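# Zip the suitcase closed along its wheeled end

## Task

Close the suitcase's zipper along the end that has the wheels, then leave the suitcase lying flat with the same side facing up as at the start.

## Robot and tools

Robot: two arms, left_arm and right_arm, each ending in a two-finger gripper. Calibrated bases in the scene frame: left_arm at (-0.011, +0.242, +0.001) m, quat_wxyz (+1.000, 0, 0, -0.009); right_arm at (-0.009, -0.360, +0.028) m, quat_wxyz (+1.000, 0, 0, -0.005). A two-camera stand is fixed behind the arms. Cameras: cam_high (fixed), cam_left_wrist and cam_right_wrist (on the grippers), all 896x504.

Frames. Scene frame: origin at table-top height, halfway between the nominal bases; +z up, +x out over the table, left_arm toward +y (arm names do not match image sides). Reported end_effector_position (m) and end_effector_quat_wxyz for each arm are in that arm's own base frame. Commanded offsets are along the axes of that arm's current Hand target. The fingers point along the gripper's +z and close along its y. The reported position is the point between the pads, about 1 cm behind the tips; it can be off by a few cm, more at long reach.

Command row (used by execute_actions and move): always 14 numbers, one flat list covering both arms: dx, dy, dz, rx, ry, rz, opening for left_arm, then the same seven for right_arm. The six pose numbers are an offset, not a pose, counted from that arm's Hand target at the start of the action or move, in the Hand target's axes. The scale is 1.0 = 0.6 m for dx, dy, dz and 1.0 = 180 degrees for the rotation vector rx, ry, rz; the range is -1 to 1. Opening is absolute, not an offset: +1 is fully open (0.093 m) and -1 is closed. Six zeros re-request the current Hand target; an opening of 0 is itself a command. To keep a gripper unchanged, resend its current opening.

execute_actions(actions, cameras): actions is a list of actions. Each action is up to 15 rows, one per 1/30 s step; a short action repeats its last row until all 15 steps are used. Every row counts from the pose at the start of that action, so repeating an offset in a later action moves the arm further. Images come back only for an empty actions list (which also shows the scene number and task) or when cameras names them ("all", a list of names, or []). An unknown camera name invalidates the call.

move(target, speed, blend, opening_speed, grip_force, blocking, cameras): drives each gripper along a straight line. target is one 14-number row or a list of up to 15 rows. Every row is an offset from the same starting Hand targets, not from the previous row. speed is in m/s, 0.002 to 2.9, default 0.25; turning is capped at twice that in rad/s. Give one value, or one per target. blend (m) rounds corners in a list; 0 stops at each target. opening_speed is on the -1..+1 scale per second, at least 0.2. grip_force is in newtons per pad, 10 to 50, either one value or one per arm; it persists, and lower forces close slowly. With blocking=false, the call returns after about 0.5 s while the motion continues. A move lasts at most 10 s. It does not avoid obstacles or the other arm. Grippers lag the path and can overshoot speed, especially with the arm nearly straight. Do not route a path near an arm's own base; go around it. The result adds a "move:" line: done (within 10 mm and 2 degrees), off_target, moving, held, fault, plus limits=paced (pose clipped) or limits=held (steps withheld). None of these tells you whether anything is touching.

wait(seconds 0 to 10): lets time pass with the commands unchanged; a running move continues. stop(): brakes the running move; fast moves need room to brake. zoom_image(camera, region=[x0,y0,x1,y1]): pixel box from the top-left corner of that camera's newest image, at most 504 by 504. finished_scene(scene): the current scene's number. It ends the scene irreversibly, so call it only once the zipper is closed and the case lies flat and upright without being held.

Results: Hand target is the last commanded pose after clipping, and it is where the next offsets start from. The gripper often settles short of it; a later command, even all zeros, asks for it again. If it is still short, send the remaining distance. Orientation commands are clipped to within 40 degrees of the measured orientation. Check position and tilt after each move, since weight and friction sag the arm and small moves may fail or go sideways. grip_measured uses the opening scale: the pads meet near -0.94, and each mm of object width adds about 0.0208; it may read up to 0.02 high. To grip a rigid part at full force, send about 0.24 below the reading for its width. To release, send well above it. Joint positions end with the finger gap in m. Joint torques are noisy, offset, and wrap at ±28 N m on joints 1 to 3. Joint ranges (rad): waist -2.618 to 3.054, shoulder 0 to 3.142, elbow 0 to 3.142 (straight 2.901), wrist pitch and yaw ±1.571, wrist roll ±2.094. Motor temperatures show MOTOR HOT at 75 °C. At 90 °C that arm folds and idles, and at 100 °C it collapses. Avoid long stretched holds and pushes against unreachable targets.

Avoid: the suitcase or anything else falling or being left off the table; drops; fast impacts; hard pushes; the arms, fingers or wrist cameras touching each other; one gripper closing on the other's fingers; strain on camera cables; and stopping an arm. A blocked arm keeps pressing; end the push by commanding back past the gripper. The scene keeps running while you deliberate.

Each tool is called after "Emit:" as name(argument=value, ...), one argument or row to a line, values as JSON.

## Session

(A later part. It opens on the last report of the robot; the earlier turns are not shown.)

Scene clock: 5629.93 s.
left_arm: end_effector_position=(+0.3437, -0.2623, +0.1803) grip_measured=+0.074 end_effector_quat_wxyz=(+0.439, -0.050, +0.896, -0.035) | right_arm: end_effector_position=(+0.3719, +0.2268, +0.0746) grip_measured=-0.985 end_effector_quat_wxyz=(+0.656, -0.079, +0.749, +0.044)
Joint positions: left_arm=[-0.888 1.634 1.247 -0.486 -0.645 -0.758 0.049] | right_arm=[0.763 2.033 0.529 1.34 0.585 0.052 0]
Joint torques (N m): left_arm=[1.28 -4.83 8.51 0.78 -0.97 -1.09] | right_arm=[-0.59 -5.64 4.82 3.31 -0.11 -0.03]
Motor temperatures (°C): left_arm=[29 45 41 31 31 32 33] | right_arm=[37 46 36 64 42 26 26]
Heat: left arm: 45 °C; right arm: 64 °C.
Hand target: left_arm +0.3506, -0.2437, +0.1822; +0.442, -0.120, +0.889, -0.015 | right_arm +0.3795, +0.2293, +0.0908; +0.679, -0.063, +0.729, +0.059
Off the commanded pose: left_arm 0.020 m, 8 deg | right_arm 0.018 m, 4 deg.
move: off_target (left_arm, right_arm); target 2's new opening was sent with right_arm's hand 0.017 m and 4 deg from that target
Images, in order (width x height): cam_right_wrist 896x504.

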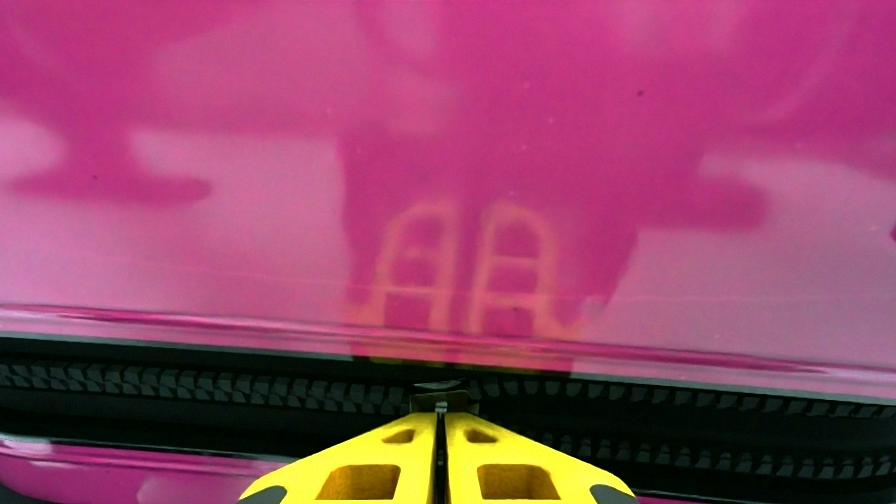

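Emit:
move(
  target=[-0.0162, 0.082, 0.0027, 0, 0, 0, -0.3, -0.0006, -0.1333, 0.0072, 0.067, 0, 0, -1],
  speed=0.1,
)

Emit:
move(
  target=[-0.005, 0.03, 0, 0, 0, 0, -0.3, 0.0005, -0.0678, 0.0045, 0.03, 0, 0, -1],
  speed=0.1,
  cameras=["cam_high", "cam_right_wrist"],
)

Scene clock: 5637.03 s.
left_arm: end_effector_position=(+0.3474, -0.2473, +0.1803) grip_measured=+0.074 end_effector_quat_wxyz=(+0.450, -0.036, +0.891, -0.054) | right_arm: end_effector_position=(+0.3723, +0.2309, +0.0742) grip_measured=-0.985 end_effector_quat_wxyz=(+0.648, -0.112, +0.749, +0.084)
Joint positions: left_arm=[-0.841 1.561 1.14 -0.369 -0.592 -0.672 0.049] | right_arm=[0.718 2.017 0.506 1.349 0.436 0.049 0]
Joint torques (N m): left_arm=[4.85 -10.1 3.86 0.43 -0.92 -1.01] | right_arm=[-6.8 -7.25 0.92 3.54 2.15 0.07]
Motor temperatures (°C): left_arm=[30 45 41 31 31 32 33] | right_arm=[37 46 36 64 42 26 26]
Heat: left arm: 45 °C; right arm: 64 °C.
Hand target: left_arm +0.3477, -0.1936, +0.1823; +0.442, -0.120, +0.889, -0.015 | right_arm +0.3976, +0.1513, +0.0908; +0.682, +0.008, +0.731, -0.017
Off the commanded pose: left_arm 0.054 m, 11 deg | right_arm 0.085 m, 19 deg.
move: off_target (left_arm, right_arm)

Scene clock: 5638.30 s.
left_arm: end_effector_position=(+0.3454, -0.2434, +0.1803) grip_measured=+0.074 end_effector_quat_wxyz=(+0.453, -0.024, +0.889, -0.068) | right_arm: end_effector_position=(+0.3675, +0.2222, +0.0737) grip_measured=-0.985 end_effector_quat_wxyz=(+0.645, -0.131, +0.749, +0.077)
Joint positions: left_arm=[-0.825 1.522 1.089 -0.32 -0.555 -0.634 0.049] | right_arm=[0.697 1.99 0.465 1.354 0.399 0.013 0]
Joint torques (N m): left_arm=[6.42 -11 3.49 0.31 -1.03 -1.05] | right_arm=[-9.48 -6.24 -0.16 3.77 2.81 0.4]
Motor temperatures (°C): left_arm=[30 45 41 31 31 32 33] | right_arm=[37 46 36 65 43 26 26]
Heat: left arm: 45 °C; right arm: 65 °C.
Hand target: left_arm +0.3459, -0.1754, +0.1823; +0.442, -0.120, +0.889, -0.015 | right_arm +0.3988, +0.1105, +0.0909; +0.681, +0.040, +0.729, -0.052
Off the commanded pose: left_arm 0.068 m, 13 deg | right_arm 0.117 m, 25 deg.
move: off_target (left_arm, right_arm)
Images, in order (width x height): cam_high 896x504, cam_right_wrist 896x504.

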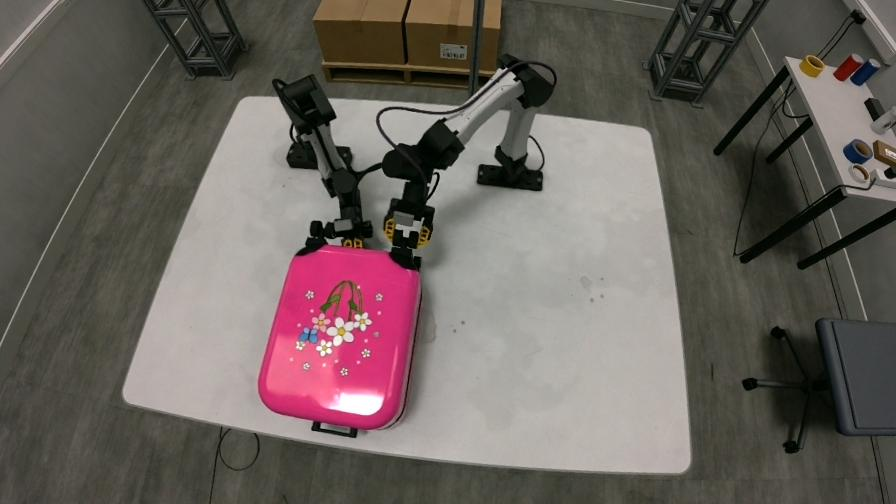

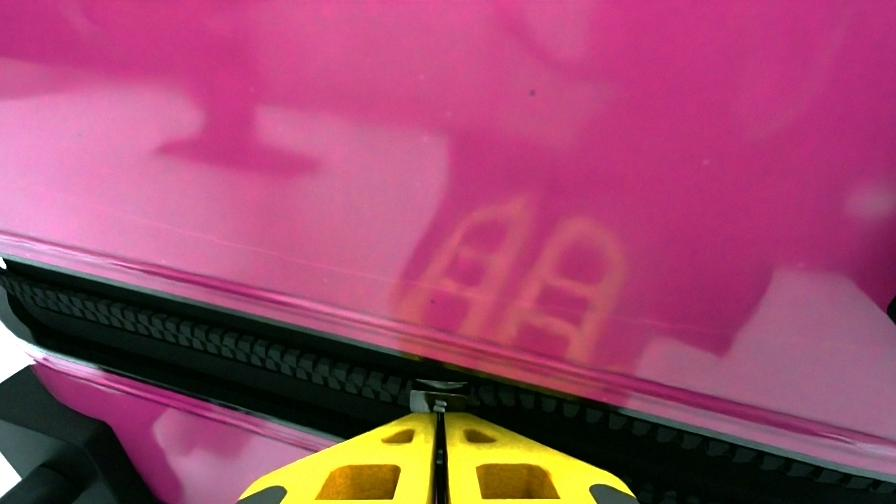

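Emit:
zoom_image(
  camera="cam_high",
  region=[270, 190, 450, 290],
)

Scaled by 2.800.

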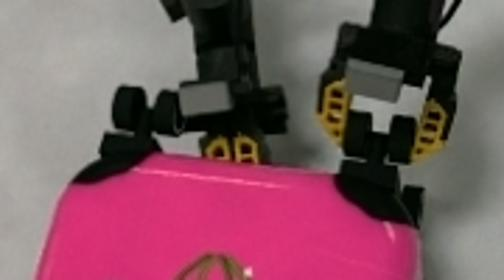

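Emit:
move(
  target=[0, 0, 0, 0, 0, 0, -0.3, 0, -0.02, 0, 0, 0, -0.2, -1],
  speed=0.15,
  cameras=["cam_right_wrist"],
)

Scene clock: 5653.53 s.
left_arm: end_effector_position=(+0.3429, -0.2407, +0.1801) grip_measured=+0.074 end_effector_quat_wxyz=(+0.447, -0.015, +0.891, -0.069) | right_arm: end_effector_position=(+0.3613, +0.2152, +0.0767) grip_measured=-0.985 end_effector_quat_wxyz=(+0.642, -0.336, +0.685, -0.069)
Joint positions: left_arm=[-0.818 1.505 1.078 -0.328 -0.533 -0.617 0.049] | right_arm=[0.657 1.942 0.414 1.354 0.303 -0.511 0]
Joint torques (N m): left_arm=[5.94 -9.92 4 0.36 -1.22 -1.17] | right_arm=[-9.31 -6.65 0.23 3.48 3.26 -0.55]
Motor temperatures (°C): left_arm=[31 47 39 30 31 32 33] | right_arm=[41 48 34 71 50 26 26]
Heat: left arm: 47 °C; right arm: 71 °C.
Hand target: left_arm +0.3459, -0.1754, +0.1823; +0.442, -0.120, +0.889, -0.015 | right_arm +0.3973, +0.0986, +0.0912; +0.632, -0.187, +0.706, -0.260
Off the commanded pose: left_arm 0.065 m, 13 deg | right_arm 0.123 m, 28 deg.
move: off_target (left_arm, right_arm)
Images, in order (width x height): cam_right_wrist 896x504.

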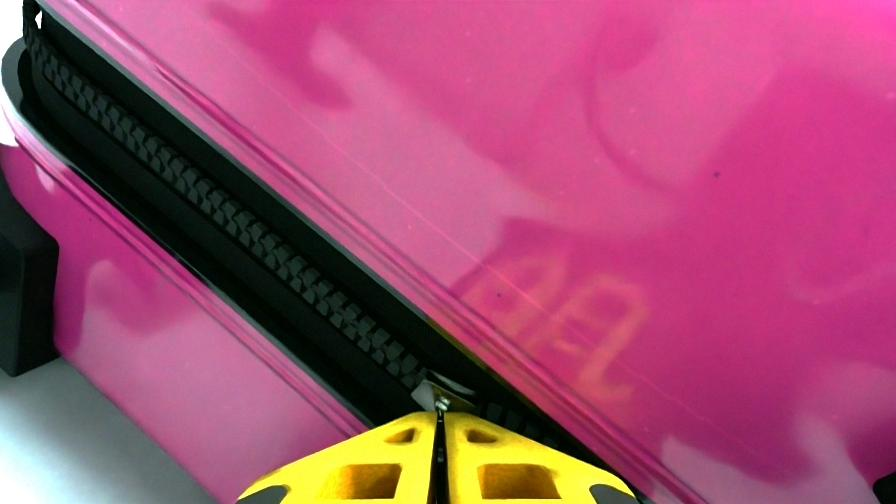

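Emit:
move(
  target=[-0.003, 0.01, 0, 0, 0, 0, -0.3, 0.0371, -0.0515, 0.0235, 0, 0, -0.1, -1],
  speed=0.12,
)

Emit:
move(
  target=[0, 0, 0, 0, 0, 0, -0.3, 0.028, -0.0187, 0.0118, 0, 0, 0, -1],
  speed=0.12,
  cameras=["cam_high", "cam_right_wrist"],
)

Scene clock: 5665.20 s.
left_arm: end_effector_position=(+0.3455, -0.2381, +0.1803) grip_measured=+0.074 end_effector_quat_wxyz=(+0.450, -0.018, +0.890, -0.075) | right_arm: end_effector_position=(+0.3661, +0.1749, +0.0783) grip_measured=-0.985 end_effector_quat_wxyz=(+0.615, -0.460, +0.614, -0.182)
Joint positions: left_arm=[-0.804 1.498 1.065 -0.305 -0.52 -0.61 0.049] | right_arm=[0.508 1.882 0.342 1.359 0.151 -0.903 0]
Joint torques (N m): left_arm=[5.93 -10.5 4.04 0.29 -1.25 -1.1] | right_arm=[-10.3 -3.51 1.11 3.93 3.26 0]
Motor temperatures (°C): left_arm=[32 49 38 30 32 32 33] | right_arm=[43 48 33 73 55 26 26]
Heat: left arm: 49 °C; right arm: 73 °C.
Hand target: left_arm +0.3457, -0.1692, +0.1829; +0.442, -0.120, +0.889, -0.015 | right_arm +0.4063, +0.0590, +0.0911; +0.583, -0.295, +0.668, -0.355
Off the commanded pose: left_arm 0.069 m, 14 deg | right_arm 0.123 m, 28 deg.
move: off_target (left_arm, right_arm)

Scene clock: 5666.70 s.
left_arm: end_effector_position=(+0.3452, -0.2397, +0.1809) grip_measured=+0.074 end_effector_quat_wxyz=(+0.449, -0.016, +0.890, -0.080) | right_arm: end_effector_position=(+0.3657, +0.1719, +0.0784) grip_measured=-0.985 end_effector_quat_wxyz=(+0.615, -0.494, +0.588, -0.178)
Joint positions: left_arm=[-0.804 1.496 1.065 -0.302 -0.51 -0.61 0.049] | right_arm=[0.454 1.875 0.332 1.362 0.036 -0.974 0]
Joint torques (N m): left_arm=[5.91 -10.45 4.04 0.27 -1.32 -1.11] | right_arm=[-12.04 -3.11 0.28 4.22 3.4 0.58]
Motor temperatures (°C): left_arm=[32 49 38 30 32 32 33] | right_arm=[43 48 33 73 56 26 26]
Heat: left arm: 49 °C; right arm: 73 °C.
Hand target: left_arm +0.3457, -0.1692, +0.1829; +0.442, -0.120, +0.889, -0.015 | right_arm +0.4106, +0.0381, +0.0903; +0.583, -0.295, +0.668, -0.355
Off the commanded pose: left_arm 0.071 m, 14 deg | right_arm 0.142 m, 32 deg.
move: off_target (left_arm, right_arm)
Images, in order (width x height): cam_high 896x504, cam_right_wrist 896x504.

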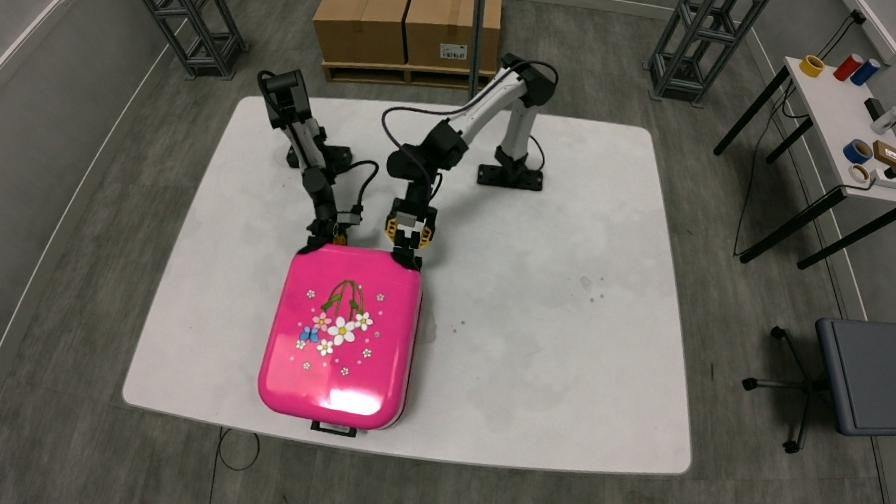

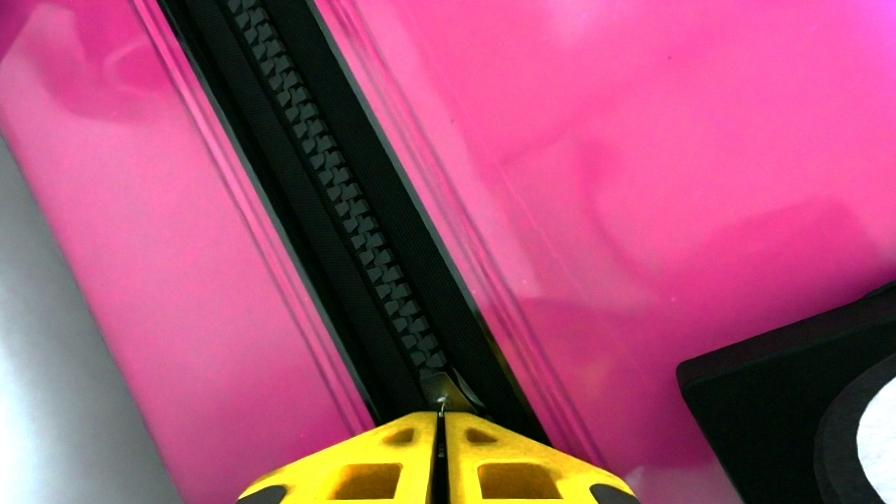

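Emit:
move(
  target=[0, 0, 0, 0, 0, 0, -0.3, -0.0777, 0.0563, -0.0277, 0.063, 0.091, 0.2, -1],
  speed=0.2,
  cameras=["cam_high", "cam_right_wrist"],
)

Scene clock: 5708.57 s.
left_arm: end_effector_position=(+0.3545, -0.2227, +0.1809) grip_measured=+0.074 end_effector_quat_wxyz=(+0.450, -0.051, +0.889, -0.072) | right_arm: end_effector_position=(+0.3823, +0.1875, +0.0848) grip_measured=-0.985 end_effector_quat_wxyz=(+0.638, -0.141, +0.741, -0.157)
Joint positions: left_arm=[-0.763 1.495 1.065 -0.309 -0.521 -0.643 0.049] | right_arm=[0.738 1.978 0.551 1.233 0.781 -0.293 0]
Joint torques (N m): left_arm=[3.44 -10.09 4.62 0.21 -1.16 -0.74] | right_arm=[-7.79 -8.02 5.34 1.64 2.63 1.44]
Motor temperatures (°C): left_arm=[33 51 37 30 32 32 33] | right_arm=[54 43 32 78 66 26 26]
Heat: left arm: 51 °C; right arm: 78 °C. Fold the right arm in close to its base, or ease its load, before you think long.
Hand target: left_arm +0.3457, -0.1692, +0.1829; +0.442, -0.120, +0.889, -0.015 | right_arm +0.4017, +0.0973, +0.0903; +0.591, +0.035, +0.763, -0.259
Off the commanded pose: left_arm 0.054 m, 10 deg | right_arm 0.092 m, 24 deg.
MOTOR HOT: joint 4 (wrist pitch) of the right arm reports 78 °C; the controller's stop level is 90 °C. To cool a motor, set the load down, stop pushing, or move to a pose that needs little force.
move: off_target (left_arm, right_arm)
Images, in order (width x height): cam_high 896x504, cam_right_wrist 896x504.

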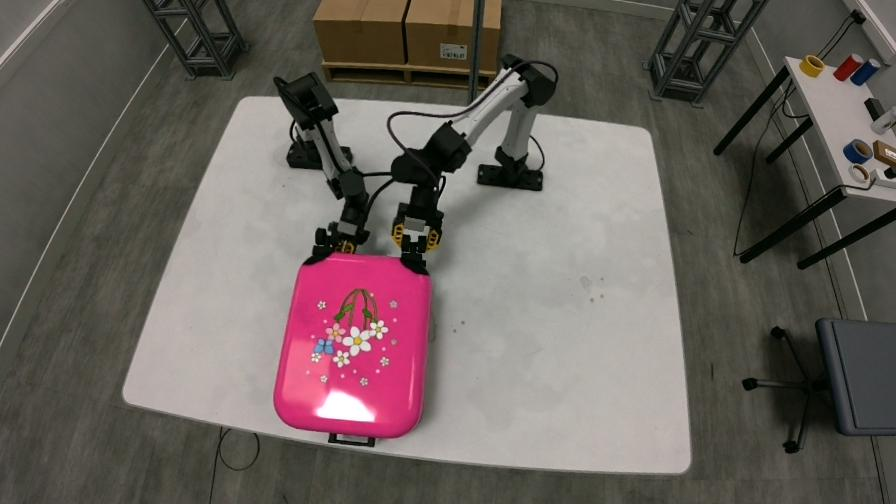

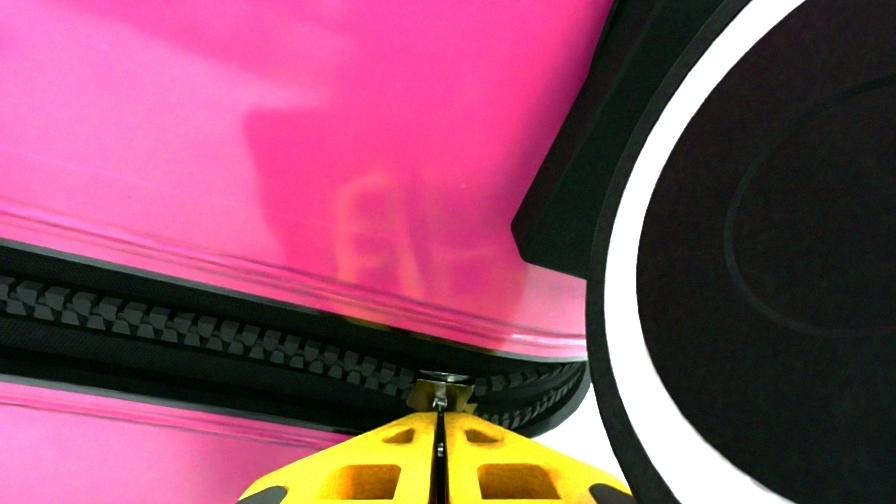

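Emit:
move(
  target=[-0.004, 0.016, 0, 0, 0, 0, -0.3, 0.0075, -0.0557, 0.0365, 0, 0, 0, -1],
  speed=0.12,
  cameras=["cam_right_wrist"],
)

Scene clock: 5719.10 s.
left_arm: end_effector_position=(+0.3552, -0.2228, +0.1804) grip_measured=+0.074 end_effector_quat_wxyz=(+0.453, -0.051, +0.887, -0.073) | right_arm: end_effector_position=(+0.3819, +0.1856, +0.0847) grip_measured=-0.985 end_effector_quat_wxyz=(+0.637, -0.164, +0.742, -0.129)
Joint positions: left_arm=[-0.763 1.495 1.057 -0.294 -0.524 -0.64 0.049] | right_arm=[0.703 1.942 0.514 1.228 0.675 -0.293 0]
Joint torques (N m): left_arm=[5.14 -11.71 3.64 0.14 -1.01 -0.61] | right_arm=[-12.11 -8.88 2.44 1.95 2.84 1.26]
Motor temperatures (°C): left_arm=[32 53 37 29 32 32 33] | right_arm=[53 46 32 69 64 27 26]
Heat: left arm: 53 °C; right arm: 69 °C.
Hand target: left_arm +0.3452, -0.1593, +0.1835; +0.442, -0.120, +0.889, -0.015 | right_arm +0.4076, +0.0578, +0.0943; +0.591, +0.035, +0.763, -0.259
Off the commanded pose: left_arm 0.064 m, 10 deg | right_arm 0.131 m, 28 deg.
MOTOR HOT: cleared for the motors of the right arm.
move: off_target (left_arm, right_arm)
Images, in order (width x height): cam_right_wrist 896x504.

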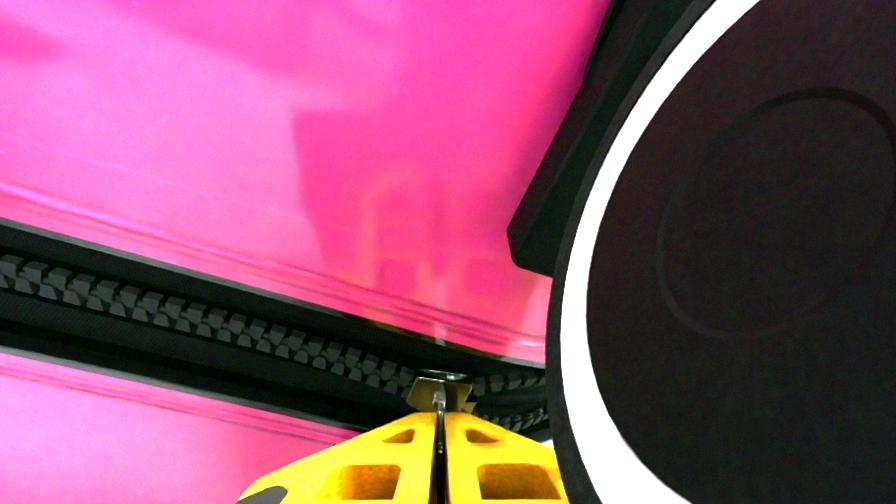

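Emit:
move(
  target=[
    [0.004, -0.0887, 0.0142, 0, 0, 0, -0.3, -0.0438, 0.1697, -0.1245, -0.102, -0.039, -0.018, -1],
    [0.004, -0.0887, 0.0142, 0, 0, 0, -0.3, -0.0438, 0.1697, -0.1245, -0.102, -0.039, -0.018, -0.5],
    [0.004, -0.0887, 0.0142, 0, 0, 0, -0.3, -0.014, 0.1337, -0.2128, -0.102, -0.039, -0.018, -0.5],
    [0.004, -0.0887, 0.0142, 0, 0, 0, -0.3, -0.0017, -0.0177, -0.3093, -0.2915, 0.303, -0.135, -0.5],
  ],
  speed=[0.15, 0.15, 0.2, 0.3],
  cameras=["cam_high", "cam_left_wrist"],
)

Scene clock: 5833.60 s.
left_arm: end_effector_position=(+0.3555, -0.2276, +0.1800) grip_measured=+0.074 end_effector_quat_wxyz=(+0.439, -0.052, +0.896, -0.033) | right_arm: end_effector_position=(+0.2391, +0.1298, +0.1237) grip_measured=-0.502 end_effector_quat_wxyz=(+0.086, -0.255, +0.963, +0.019)
Joint positions: left_arm=[-0.792 1.561 1.161 -0.426 -0.586 -0.672 0.049] | right_arm=[0.5 1.41 1.123 -1.108 0.005 -0.018 0.021]
Joint torques (N m): left_arm=[0.92 -4.41 8.84 0.91 -0.97 -1.04] | right_arm=[-0.4 -3.54 8.58 0.75 -0.05 -0.14]
Motor temperatures (°C): left_arm=[32 59 36 29 32 30 33] | right_arm=[62 53 32 50 64 28 26]
Heat: left arm: 59 °C; right arm: 64 °C.
Hand target: left_arm +0.3612, -0.2109, +0.1835; +0.442, -0.120, +0.889, -0.015 | right_arm +0.2402, +0.1301, +0.1301; +0.084, -0.257, +0.962, +0.023
Off the commanded pose: left_arm 0.018 m, 8 deg | right_arm 0.007 m, 1 deg.
move: off_target (left_arm); target 2's new opening was sent with right_arm's hand 0.019 m and 4 deg from that target
Images, in order (width x height): cam_high 896x504, cam_left_wrist 896x504.

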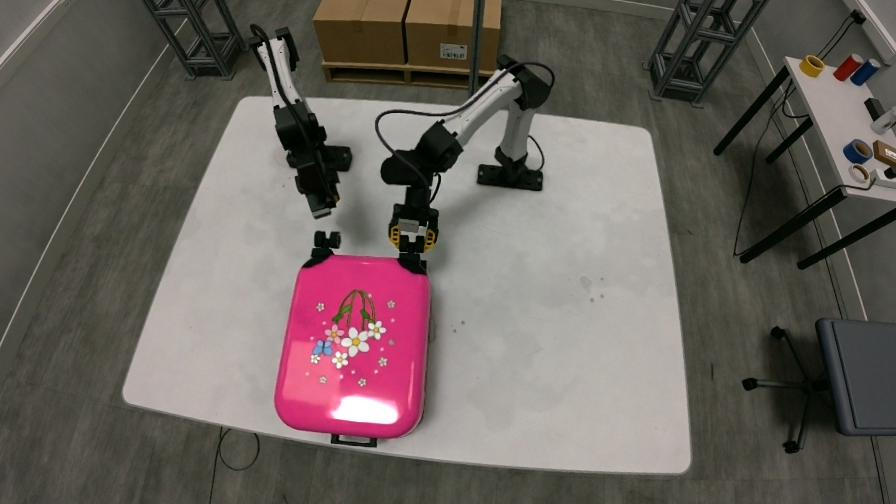

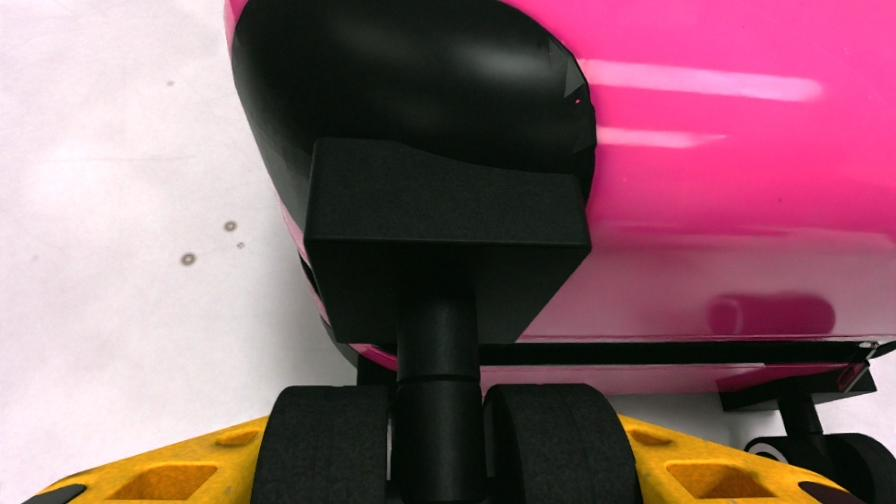

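Emit:
move(
  target=[0, 0, 0, 0, 0, 0, -0.3, -0.0977, -0.0477, 0.0157, -0.1139, -0.4131, 0.1782, -0.5],
  speed=0.25,
  cameras=["cam_high", "cam_right_wrist"],
)

Scene clock: 5877.90 s.
left_arm: end_effector_position=(+0.3555, -0.2276, +0.1800) grip_measured=+0.074 end_effector_quat_wxyz=(+0.439, -0.052, +0.896, -0.033) | right_arm: end_effector_position=(+0.3057, +0.1329, +0.1179) grip_measured=-0.502 end_effector_quat_wxyz=(+0.567, +0.054, +0.750, +0.335)
Joint positions: left_arm=[-0.792 1.561 1.161 -0.426 -0.586 -0.672 0.049] | right_arm=[0.359 1.411 0.075 1.204 -0.101 0.592 0.021]
Joint torques (N m): left_arm=[0.92 -4.38 8.83 0.91 -0.96 -1.03] | right_arm=[0.13 -2.06 3.97 3.42 0.04 0.21]
Motor temperatures (°C): left_arm=[30 50 39 30 31 31 33] | right_arm=[47 47 36 45 51 27 26]
Heat: left arm: 50 °C; right arm: 51 °C.
Hand target: left_arm +0.3612, -0.2109, +0.1835; +0.442, -0.120, +0.889, -0.015 | right_arm +0.3059, +0.1350, +0.1310; +0.585, +0.054, +0.730, +0.348
Off the commanded pose: left_arm 0.018 m, 8 deg | right_arm 0.013 m, 3 deg.
move: off_target (left_arm, right_arm)
Images, in order (width x height): cam_high 896x504, cam_right_wrist 896x504.

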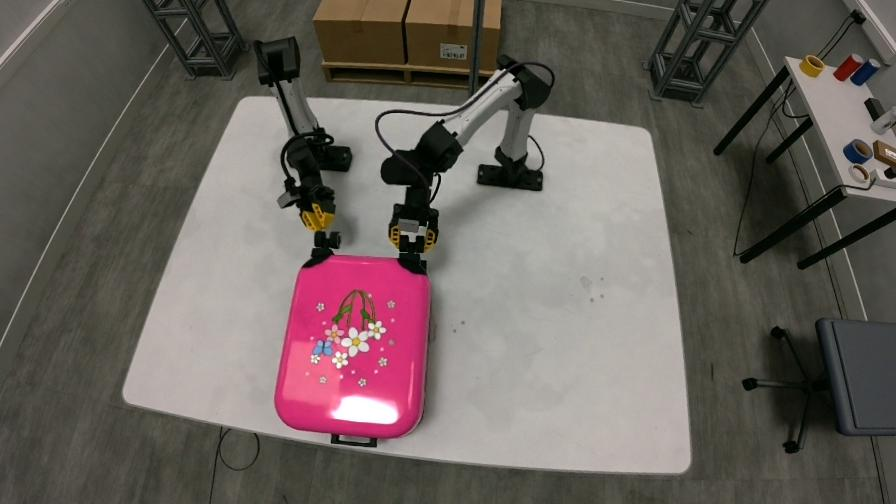

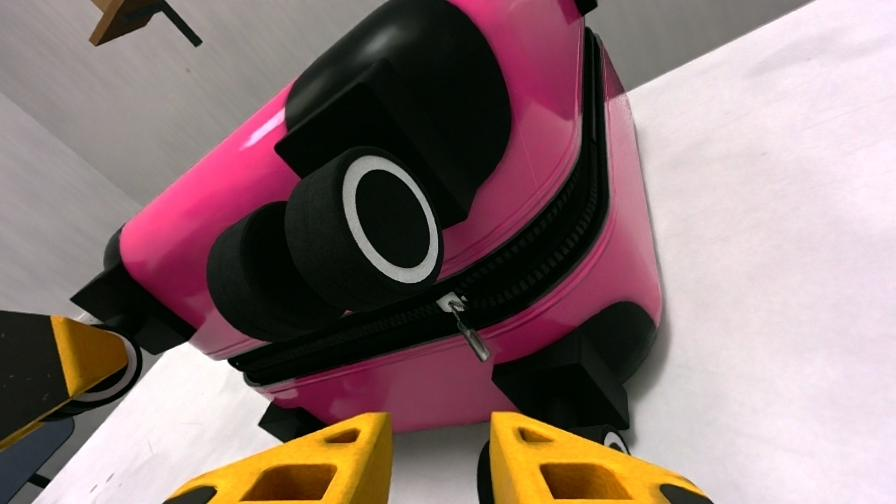

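Emit:
zoom_image(
  camera="cam_right_wrist",
  region=[400, 20, 680, 380],
)

Scaled by 1.400.

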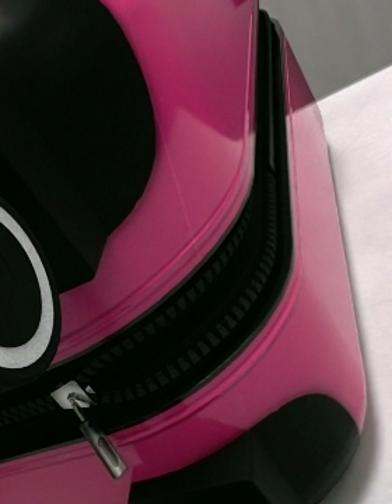

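Emit:
move(
  target=[0, 0, 0, 0, 0, 0, -0.3, 0.0222, -0.0263, 0.0952, -0.059, 0.0461, 0.0337, -0.5],
  speed=0.15,
  cameras=["cam_left_wrist", "cam_right_wrist"],
)

Scene clock: 5946.17 s.
left_arm: end_effector_position=(+0.3555, -0.2276, +0.1800) grip_measured=+0.074 end_effector_quat_wxyz=(+0.439, -0.052, +0.896, -0.033) | right_arm: end_effector_position=(+0.3507, +0.1541, +0.0874) grip_measured=-0.502 end_effector_quat_wxyz=(+0.487, +0.025, +0.757, +0.435)
Joint positions: left_arm=[-0.792 1.561 1.161 -0.426 -0.586 -0.672 0.049] | right_arm=[0.209 1.836 0.289 1.38 -0.481 0.683 0.021]
Joint torques (N m): left_arm=[0.92 -4.4 8.85 0.91 -0.97 -1.03] | right_arm=[-0.21 -4.59 4.83 3.43 -0.25 0.18]
Motor temperatures (°C): left_arm=[29 46 41 30 31 31 33] | right_arm=[39 42 33 60 44 26 26]
Heat: left arm: 46 °C; right arm: 60 °C.
Hand target: left_arm +0.3612, -0.2109, +0.1835; +0.442, -0.120, +0.889, -0.015 | right_arm +0.3579, +0.1550, +0.1069; +0.514, +0.013, +0.732, +0.448
Off the commanded pose: left_arm 0.018 m, 8 deg | right_arm 0.021 m, 5 deg.
move: off_target (left_arm, right_arm)
Images, in order (width x height): cam_left_wrist 896x504, cam_right_wrist 896x504.

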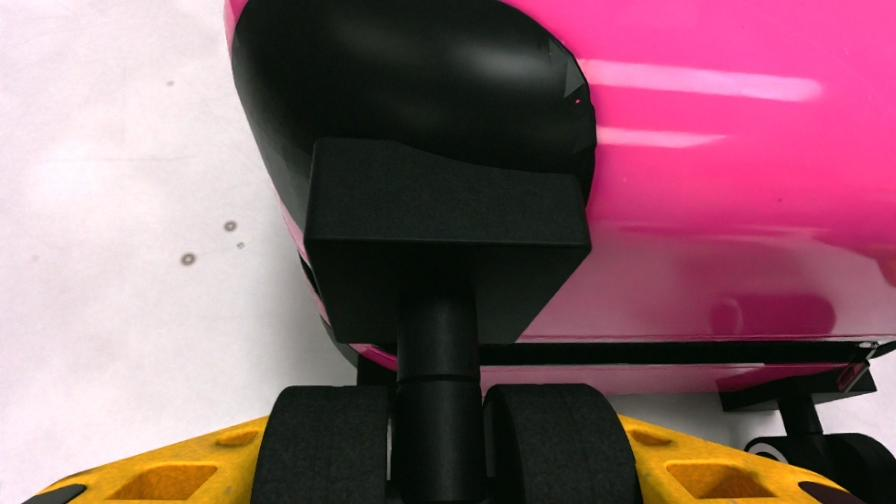

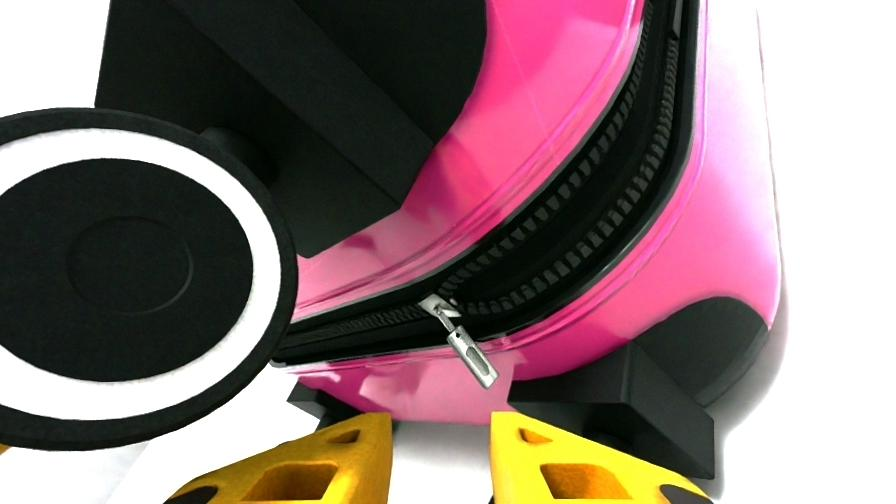

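Emit:
zoom_image(
  camera="cam_right_wrist",
  region=[400, 0, 760, 400],
)

Scaled by 1.260.

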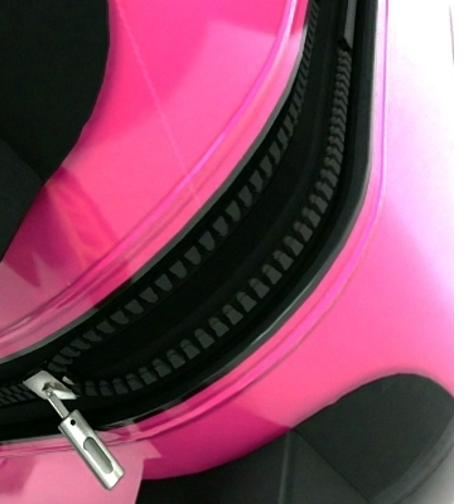

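Emit:
move(
  target=[
    [0, 0, 0, 0, 0, 0, -0.3, -0.009, 0.009, -0.1663, 0, 0, 0, -0.5],
    [0, 0, 0, 0, 0, 0, -0.3, 0.08, 0.084, -0.0417, 0.2357, -0.0216, -0.3785, -0.5],
  ],
  speed=[0.2, 0.3],
  cameras=["cam_right_wrist"],
)

Scene clock: 6013.80 s.
left_arm: end_effector_position=(+0.3555, -0.2276, +0.1800) grip_measured=+0.074 end_effector_quat_wxyz=(+0.439, -0.052, +0.896, -0.033) | right_arm: end_effector_position=(+0.2919, +0.1885, +0.0953) grip_measured=-0.502 end_effector_quat_wxyz=(+0.637, -0.223, +0.711, -0.198)
Joint positions: left_arm=[-0.792 1.561 1.161 -0.426 -0.586 -0.672 0.049] | right_arm=[0.987 1.809 0.282 1.331 0.976 -0.443 0.021]
Joint torques (N m): left_arm=[0.91 -4.4 8.88 0.91 -0.96 -1.04] | right_arm=[-0.08 -3.75 4.4 2.9 0.13 -0.01]
Motor temperatures (°C): left_arm=[29 44 42 31 31 31 33] | right_arm=[37 42 33 65 39 26 26]
Heat: left arm: 44 °C; right arm: 65 °C.
Hand target: left_arm +0.3612, -0.2109, +0.1835; +0.442, -0.120, +0.889, -0.015 | right_arm +0.2940, +0.1921, +0.1068; +0.656, -0.201, +0.702, -0.189
Off the commanded pose: left_arm 0.018 m, 8 deg | right_arm 0.012 m, 4 deg.
move: off_target (left_arm, right_arm)
Images, in order (width x height): cam_right_wrist 896x504.

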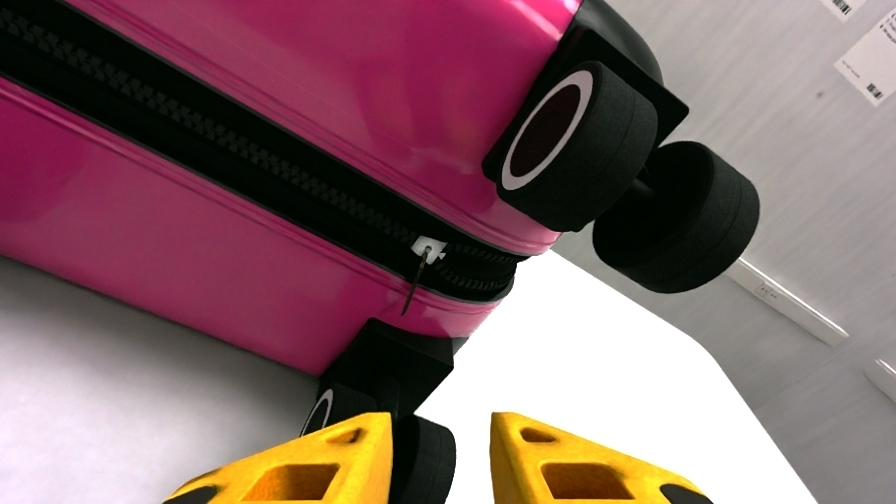

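Emit:
move(
  target=[0, 0, 0, 0, 0, 0, -0.3, 0.0218, 0.0255, 0.0922, 0, 0, 0, -0.5],
  speed=0.15,
  cameras=["cam_right_wrist"],
)

Scene clock: 6026.73 s.
left_arm: end_effector_position=(+0.3555, -0.2276, +0.1800) grip_measured=+0.074 end_effector_quat_wxyz=(+0.439, -0.052, +0.896, -0.033) | right_arm: end_effector_position=(+0.3400, +0.1921, +0.0621) grip_measured=-0.502 end_effector_quat_wxyz=(+0.616, -0.235, +0.722, -0.211)
Joint positions: left_arm=[-0.792 1.561 1.161 -0.426 -0.586 -0.672 0.049] | right_arm=[0.842 2.02 0.425 1.363 0.844 -0.471 0.021]
Joint torques (N m): left_arm=[0.92 -4.38 8.84 0.91 -0.96 -1.03] | right_arm=[-0.47 -5.04 4.52 3.64 -0.07 -0.05]
Motor temperatures (°C): left_arm=[29 44 42 31 31 31 33] | right_arm=[36 42 33 64 38 26 26]
Heat: left arm: 44 °C; right arm: 64 °C.
Hand target: left_arm +0.3612, -0.2109, +0.1835; +0.442, -0.120, +0.889, -0.015 | right_arm +0.3478, +0.1981, +0.0839; +0.656, -0.201, +0.702, -0.189
Off the commanded pose: left_arm 0.018 m, 8 deg | right_arm 0.024 m, 7 deg.
move: off_target (left_arm, right_arm)
Images, in order (width x height): cam_right_wrist 896x504.

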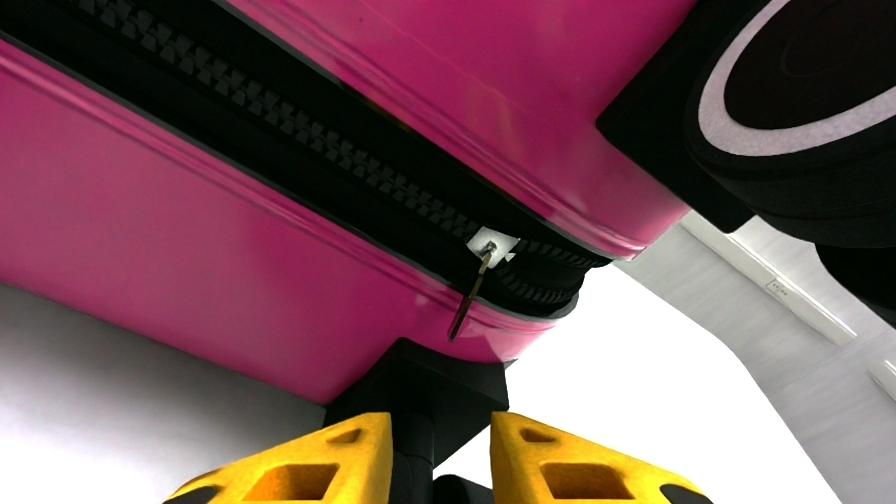

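Emit:
move(
  target=[
    [0, 0, 0, 0, 0, 0, -0.3, -0.0012, -0.0015, 0.083, 0, 0, 0, -0.5],
    [0, 0, 0, 0, 0, 0, -0.3, -0.0012, -0.0015, 0.083, 0, 0, 0, -1],
  ],
  speed=0.12,
  cameras=["cam_right_wrist"],
)

Scene clock: 6042.47 s.
left_arm: end_effector_position=(+0.3567, -0.2257, +0.1804) grip_measured=+0.074 end_effector_quat_wxyz=(+0.441, -0.061, +0.895, -0.029) | right_arm: end_effector_position=(+0.3924, +0.1896, +0.0708) grip_measured=-0.985 end_effector_quat_wxyz=(+0.634, -0.207, +0.716, -0.206)
Joint positions: left_arm=[-0.792 1.565 1.166 -0.431 -0.601 -0.688 0.049] | right_arm=[0.714 2.094 0.575 1.368 0.74 -0.494 0]
Joint torques (N m): left_arm=[0.92 -4.71 8.75 0.89 -0.82 -0.91] | right_arm=[-0.66 -6.13 5.07 3.03 -0.23 -0.03]
Motor temperatures (°C): left_arm=[29 43 42 31 31 31 33] | right_arm=[36 43 34 63 37 26 26]
Heat: left arm: 43 °C; right arm: 63 °C.
Hand target: left_arm +0.3612, -0.2109, +0.1835; +0.442, -0.120, +0.889, -0.015 | right_arm +0.3976, +0.1977, +0.0816; +0.656, -0.201, +0.702, -0.189
Off the commanded pose: left_arm 0.016 m, 7 deg | right_arm 0.014 m, 4 deg.
move: off_target (left_arm, right_arm); target 2's new opening was sent with right_arm's hand 0.017 m and 4 deg from that target
Images, in order (width x height): cam_right_wrist 896x504.

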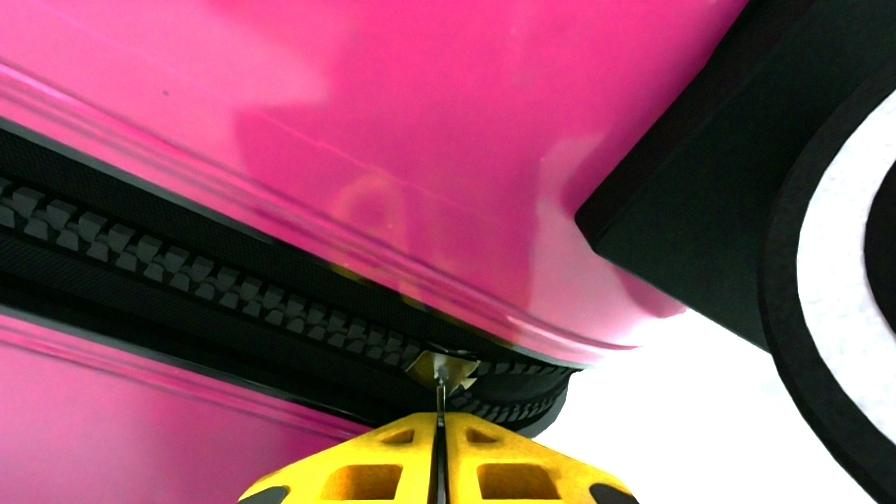

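Emit:
move(
  target=[-0.0142, 0.0827, 0, 0, 0, 0, -0.3, 0.0525, -0.0852, 0.0078, 0.038, 0.023, -0.125, -1],
  speed=0.12,
)

Emit:
move(
  target=[-0.004, 0.03, 0, 0, 0, 0, -0.3, 0.045, -0.042, 0.007, 0, 0, 0, -1],
  speed=0.12,
  cameras=["cam_high", "cam_right_wrist"],
)

Scene clock: 6061.97 s.
left_arm: end_effector_position=(+0.3610, -0.2070, +0.1803) grip_measured=+0.074 end_effector_quat_wxyz=(+0.450, -0.048, +0.891, -0.045) | right_arm: end_effector_position=(+0.3926, +0.1968, +0.0717) grip_measured=-0.985 end_effector_quat_wxyz=(+0.596, -0.375, +0.647, -0.293)
Joint positions: left_arm=[-0.727 1.495 1.071 -0.332 -0.532 -0.6 0.049] | right_arm=[0.688 2.076 0.551 1.379 0.614 -0.897 0]
Joint torques (N m): left_arm=[4.33 -9.87 4.3 0.61 -0.78 -0.81] | right_arm=[-5.39 -4.62 0.87 3.97 1.26 -0.09]
Motor temperatures (°C): left_arm=[29 44 43 31 31 31 33] | right_arm=[36 44 33 61 36 26 26]
Heat: left arm: 44 °C; right arm: 61 °C.
Hand target: left_arm +0.3562, -0.1608, +0.1836; +0.442, -0.120, +0.889, -0.015 | right_arm +0.4022, +0.1377, +0.0817; +0.592, -0.288, +0.660, -0.361
Off the commanded pose: left_arm 0.047 m, 9 deg | right_arm 0.061 m, 13 deg.
move: off_target (left_arm, right_arm)

Scene clock: 6063.33 s.
left_arm: end_effector_position=(+0.3593, -0.1973, +0.1799) grip_measured=+0.074 end_effector_quat_wxyz=(+0.450, -0.034, +0.891, -0.055) | right_arm: end_effector_position=(+0.3861, +0.1943, +0.0726) grip_measured=-0.985 end_effector_quat_wxyz=(+0.607, -0.423, +0.628, -0.243)
Joint positions: left_arm=[-0.694 1.449 1.02 -0.299 -0.481 -0.55 0.049] | right_arm=[0.62 2.016 0.476 1.382 0.404 -0.911 0]
Joint torques (N m): left_arm=[5.15 -9.94 4.26 0.54 -0.95 -0.92] | right_arm=[-7.41 -4.77 -0.29 4.25 2.28 0.03]
Motor temperatures (°C): left_arm=[29 44 43 31 31 31 33] | right_arm=[36 44 33 62 37 26 26]
Heat: left arm: 44 °C; right arm: 62 °C.
Hand target: left_arm +0.3540, -0.1427, +0.1831; +0.442, -0.120, +0.889, -0.015 | right_arm +0.4016, +0.1008, +0.0867; +0.592, -0.288, +0.660, -0.361
Off the commanded pose: left_arm 0.055 m, 11 deg | right_arm 0.096 m, 21 deg.
move: off_target (left_arm, right_arm)
Images, in order (width x height): cam_high 896x504, cam_right_wrist 896x504.

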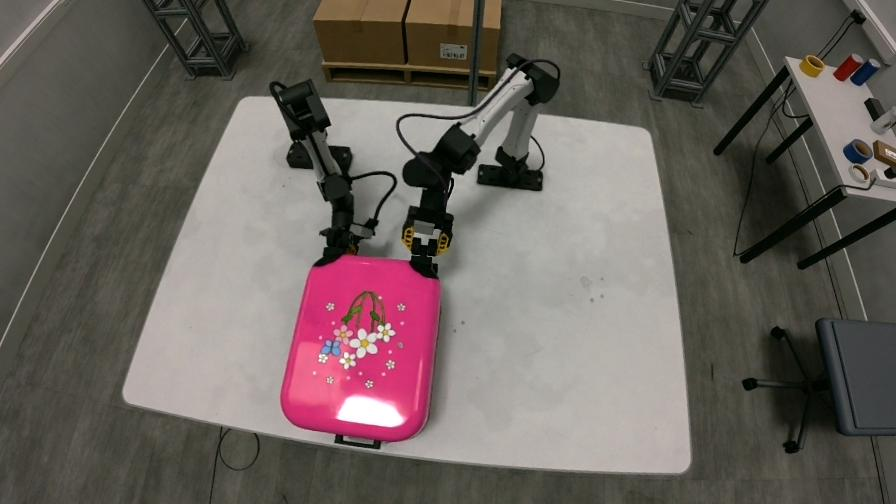

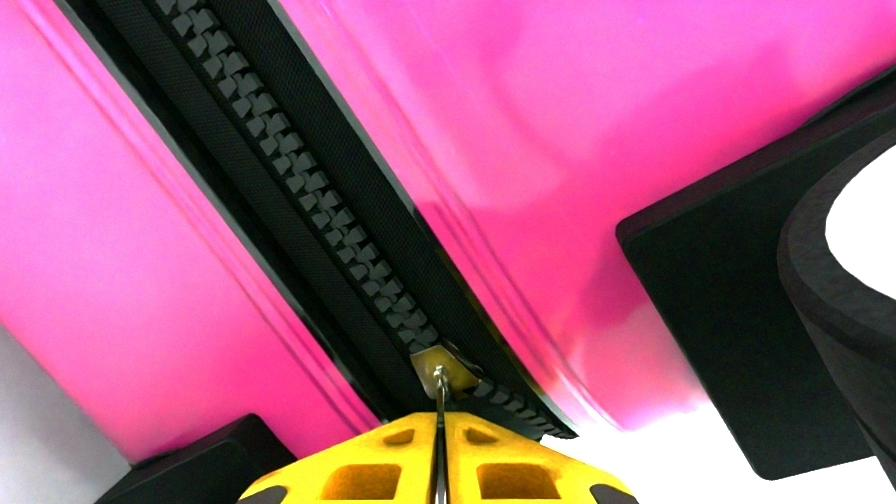

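Emit:
move(
  target=[-0.003, 0.02, 0, 0, 0, 0, -0.3, 0.0555, -0.0355, 0.0108, 0, 0, 0, -1],
  speed=0.12,
)

Emit:
move(
  target=[0, 0, 0, 0, 0, 0, -0.3, 0.0416, -0.0266, 0.0108, 0, 0, 0, -1],
  speed=0.12,
  cameras=["cam_right_wrist"],
)

Scene clock: 6070.27 s.
left_arm: end_effector_position=(+0.3562, -0.1945, +0.1800) grip_measured=+0.074 end_effector_quat_wxyz=(+0.450, -0.022, +0.890, -0.065) | right_arm: end_effector_position=(+0.3774, +0.1839, +0.0733) grip_measured=-0.985 end_effector_quat_wxyz=(+0.612, -0.478, +0.596, -0.203)
Joint positions: left_arm=[-0.68 1.418 0.988 -0.277 -0.446 -0.521 0.049] | right_arm=[0.517 1.955 0.398 1.386 0.16 -0.969 0]
Joint torques (N m): left_arm=[6.24 -9.99 4.29 0.49 -1.06 -0.96] | right_arm=[-9.83 -2.91 -1.91 4.68 3.16 0.6]
Motor temperatures (°C): left_arm=[30 46 42 31 31 31 33] | right_arm=[38 44 33 68 40 26 26]
Heat: left arm: 46 °C; right arm: 68 °C.
Hand target: left_arm +0.3527, -0.1307, +0.1829; +0.442, -0.120, +0.889, -0.015 | right_arm +0.4026, +0.0608, +0.0847; +0.592, -0.288, +0.660, -0.361
Off the commanded pose: left_arm 0.064 m, 13 deg | right_arm 0.126 m, 29 deg.
move: off_target (left_arm, right_arm)

Scene clock: 6071.63 s.
left_arm: end_effector_position=(+0.3533, -0.1982, +0.1797) grip_measured=+0.074 end_effector_quat_wxyz=(+0.445, -0.007, +0.893, -0.073) | right_arm: end_effector_position=(+0.3703, +0.1686, +0.0727) grip_measured=-0.985 end_effector_quat_wxyz=(+0.617, -0.501, +0.583, -0.165)
Joint positions: left_arm=[-0.68 1.41 0.985 -0.28 -0.415 -0.502 0.049] | right_arm=[0.413 1.913 0.342 1.386 -0.035 -0.978 0]
Joint torques (N m): left_arm=[6.13 -9.58 4.26 0.57 -1.34 -1.12] | right_arm=[-11.08 -2.82 -2.33 4.67 3.64 0.56]
Motor temperatures (°C): left_arm=[30 46 42 31 31 31 33] | right_arm=[38 44 33 68 42 26 26]
Heat: left arm: 46 °C; right arm: 68 °C.
Hand target: left_arm +0.3527, -0.1307, +0.1829; +0.442, -0.120, +0.889, -0.015 | right_arm +0.4049, +0.0306, +0.0832; +0.592, -0.288, +0.660, -0.361
Off the commanded pose: left_arm 0.068 m, 15 deg | right_arm 0.143 m, 35 deg.
joint sent to its limit (right arm) — joint 4 (wrist pitch), upper limit. The joint targets are off in position and orientation.
move: off_target (left_arm, right_arm)
Images, in order (width x height): cam_right_wrist 896x504.

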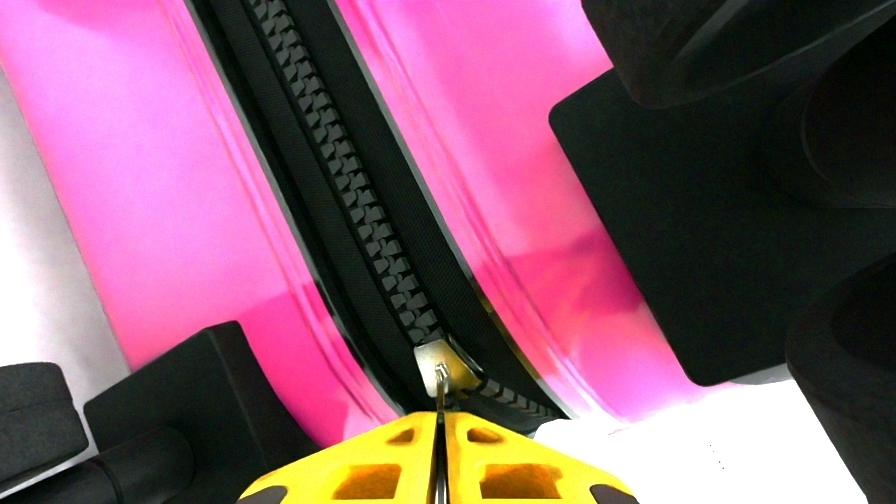

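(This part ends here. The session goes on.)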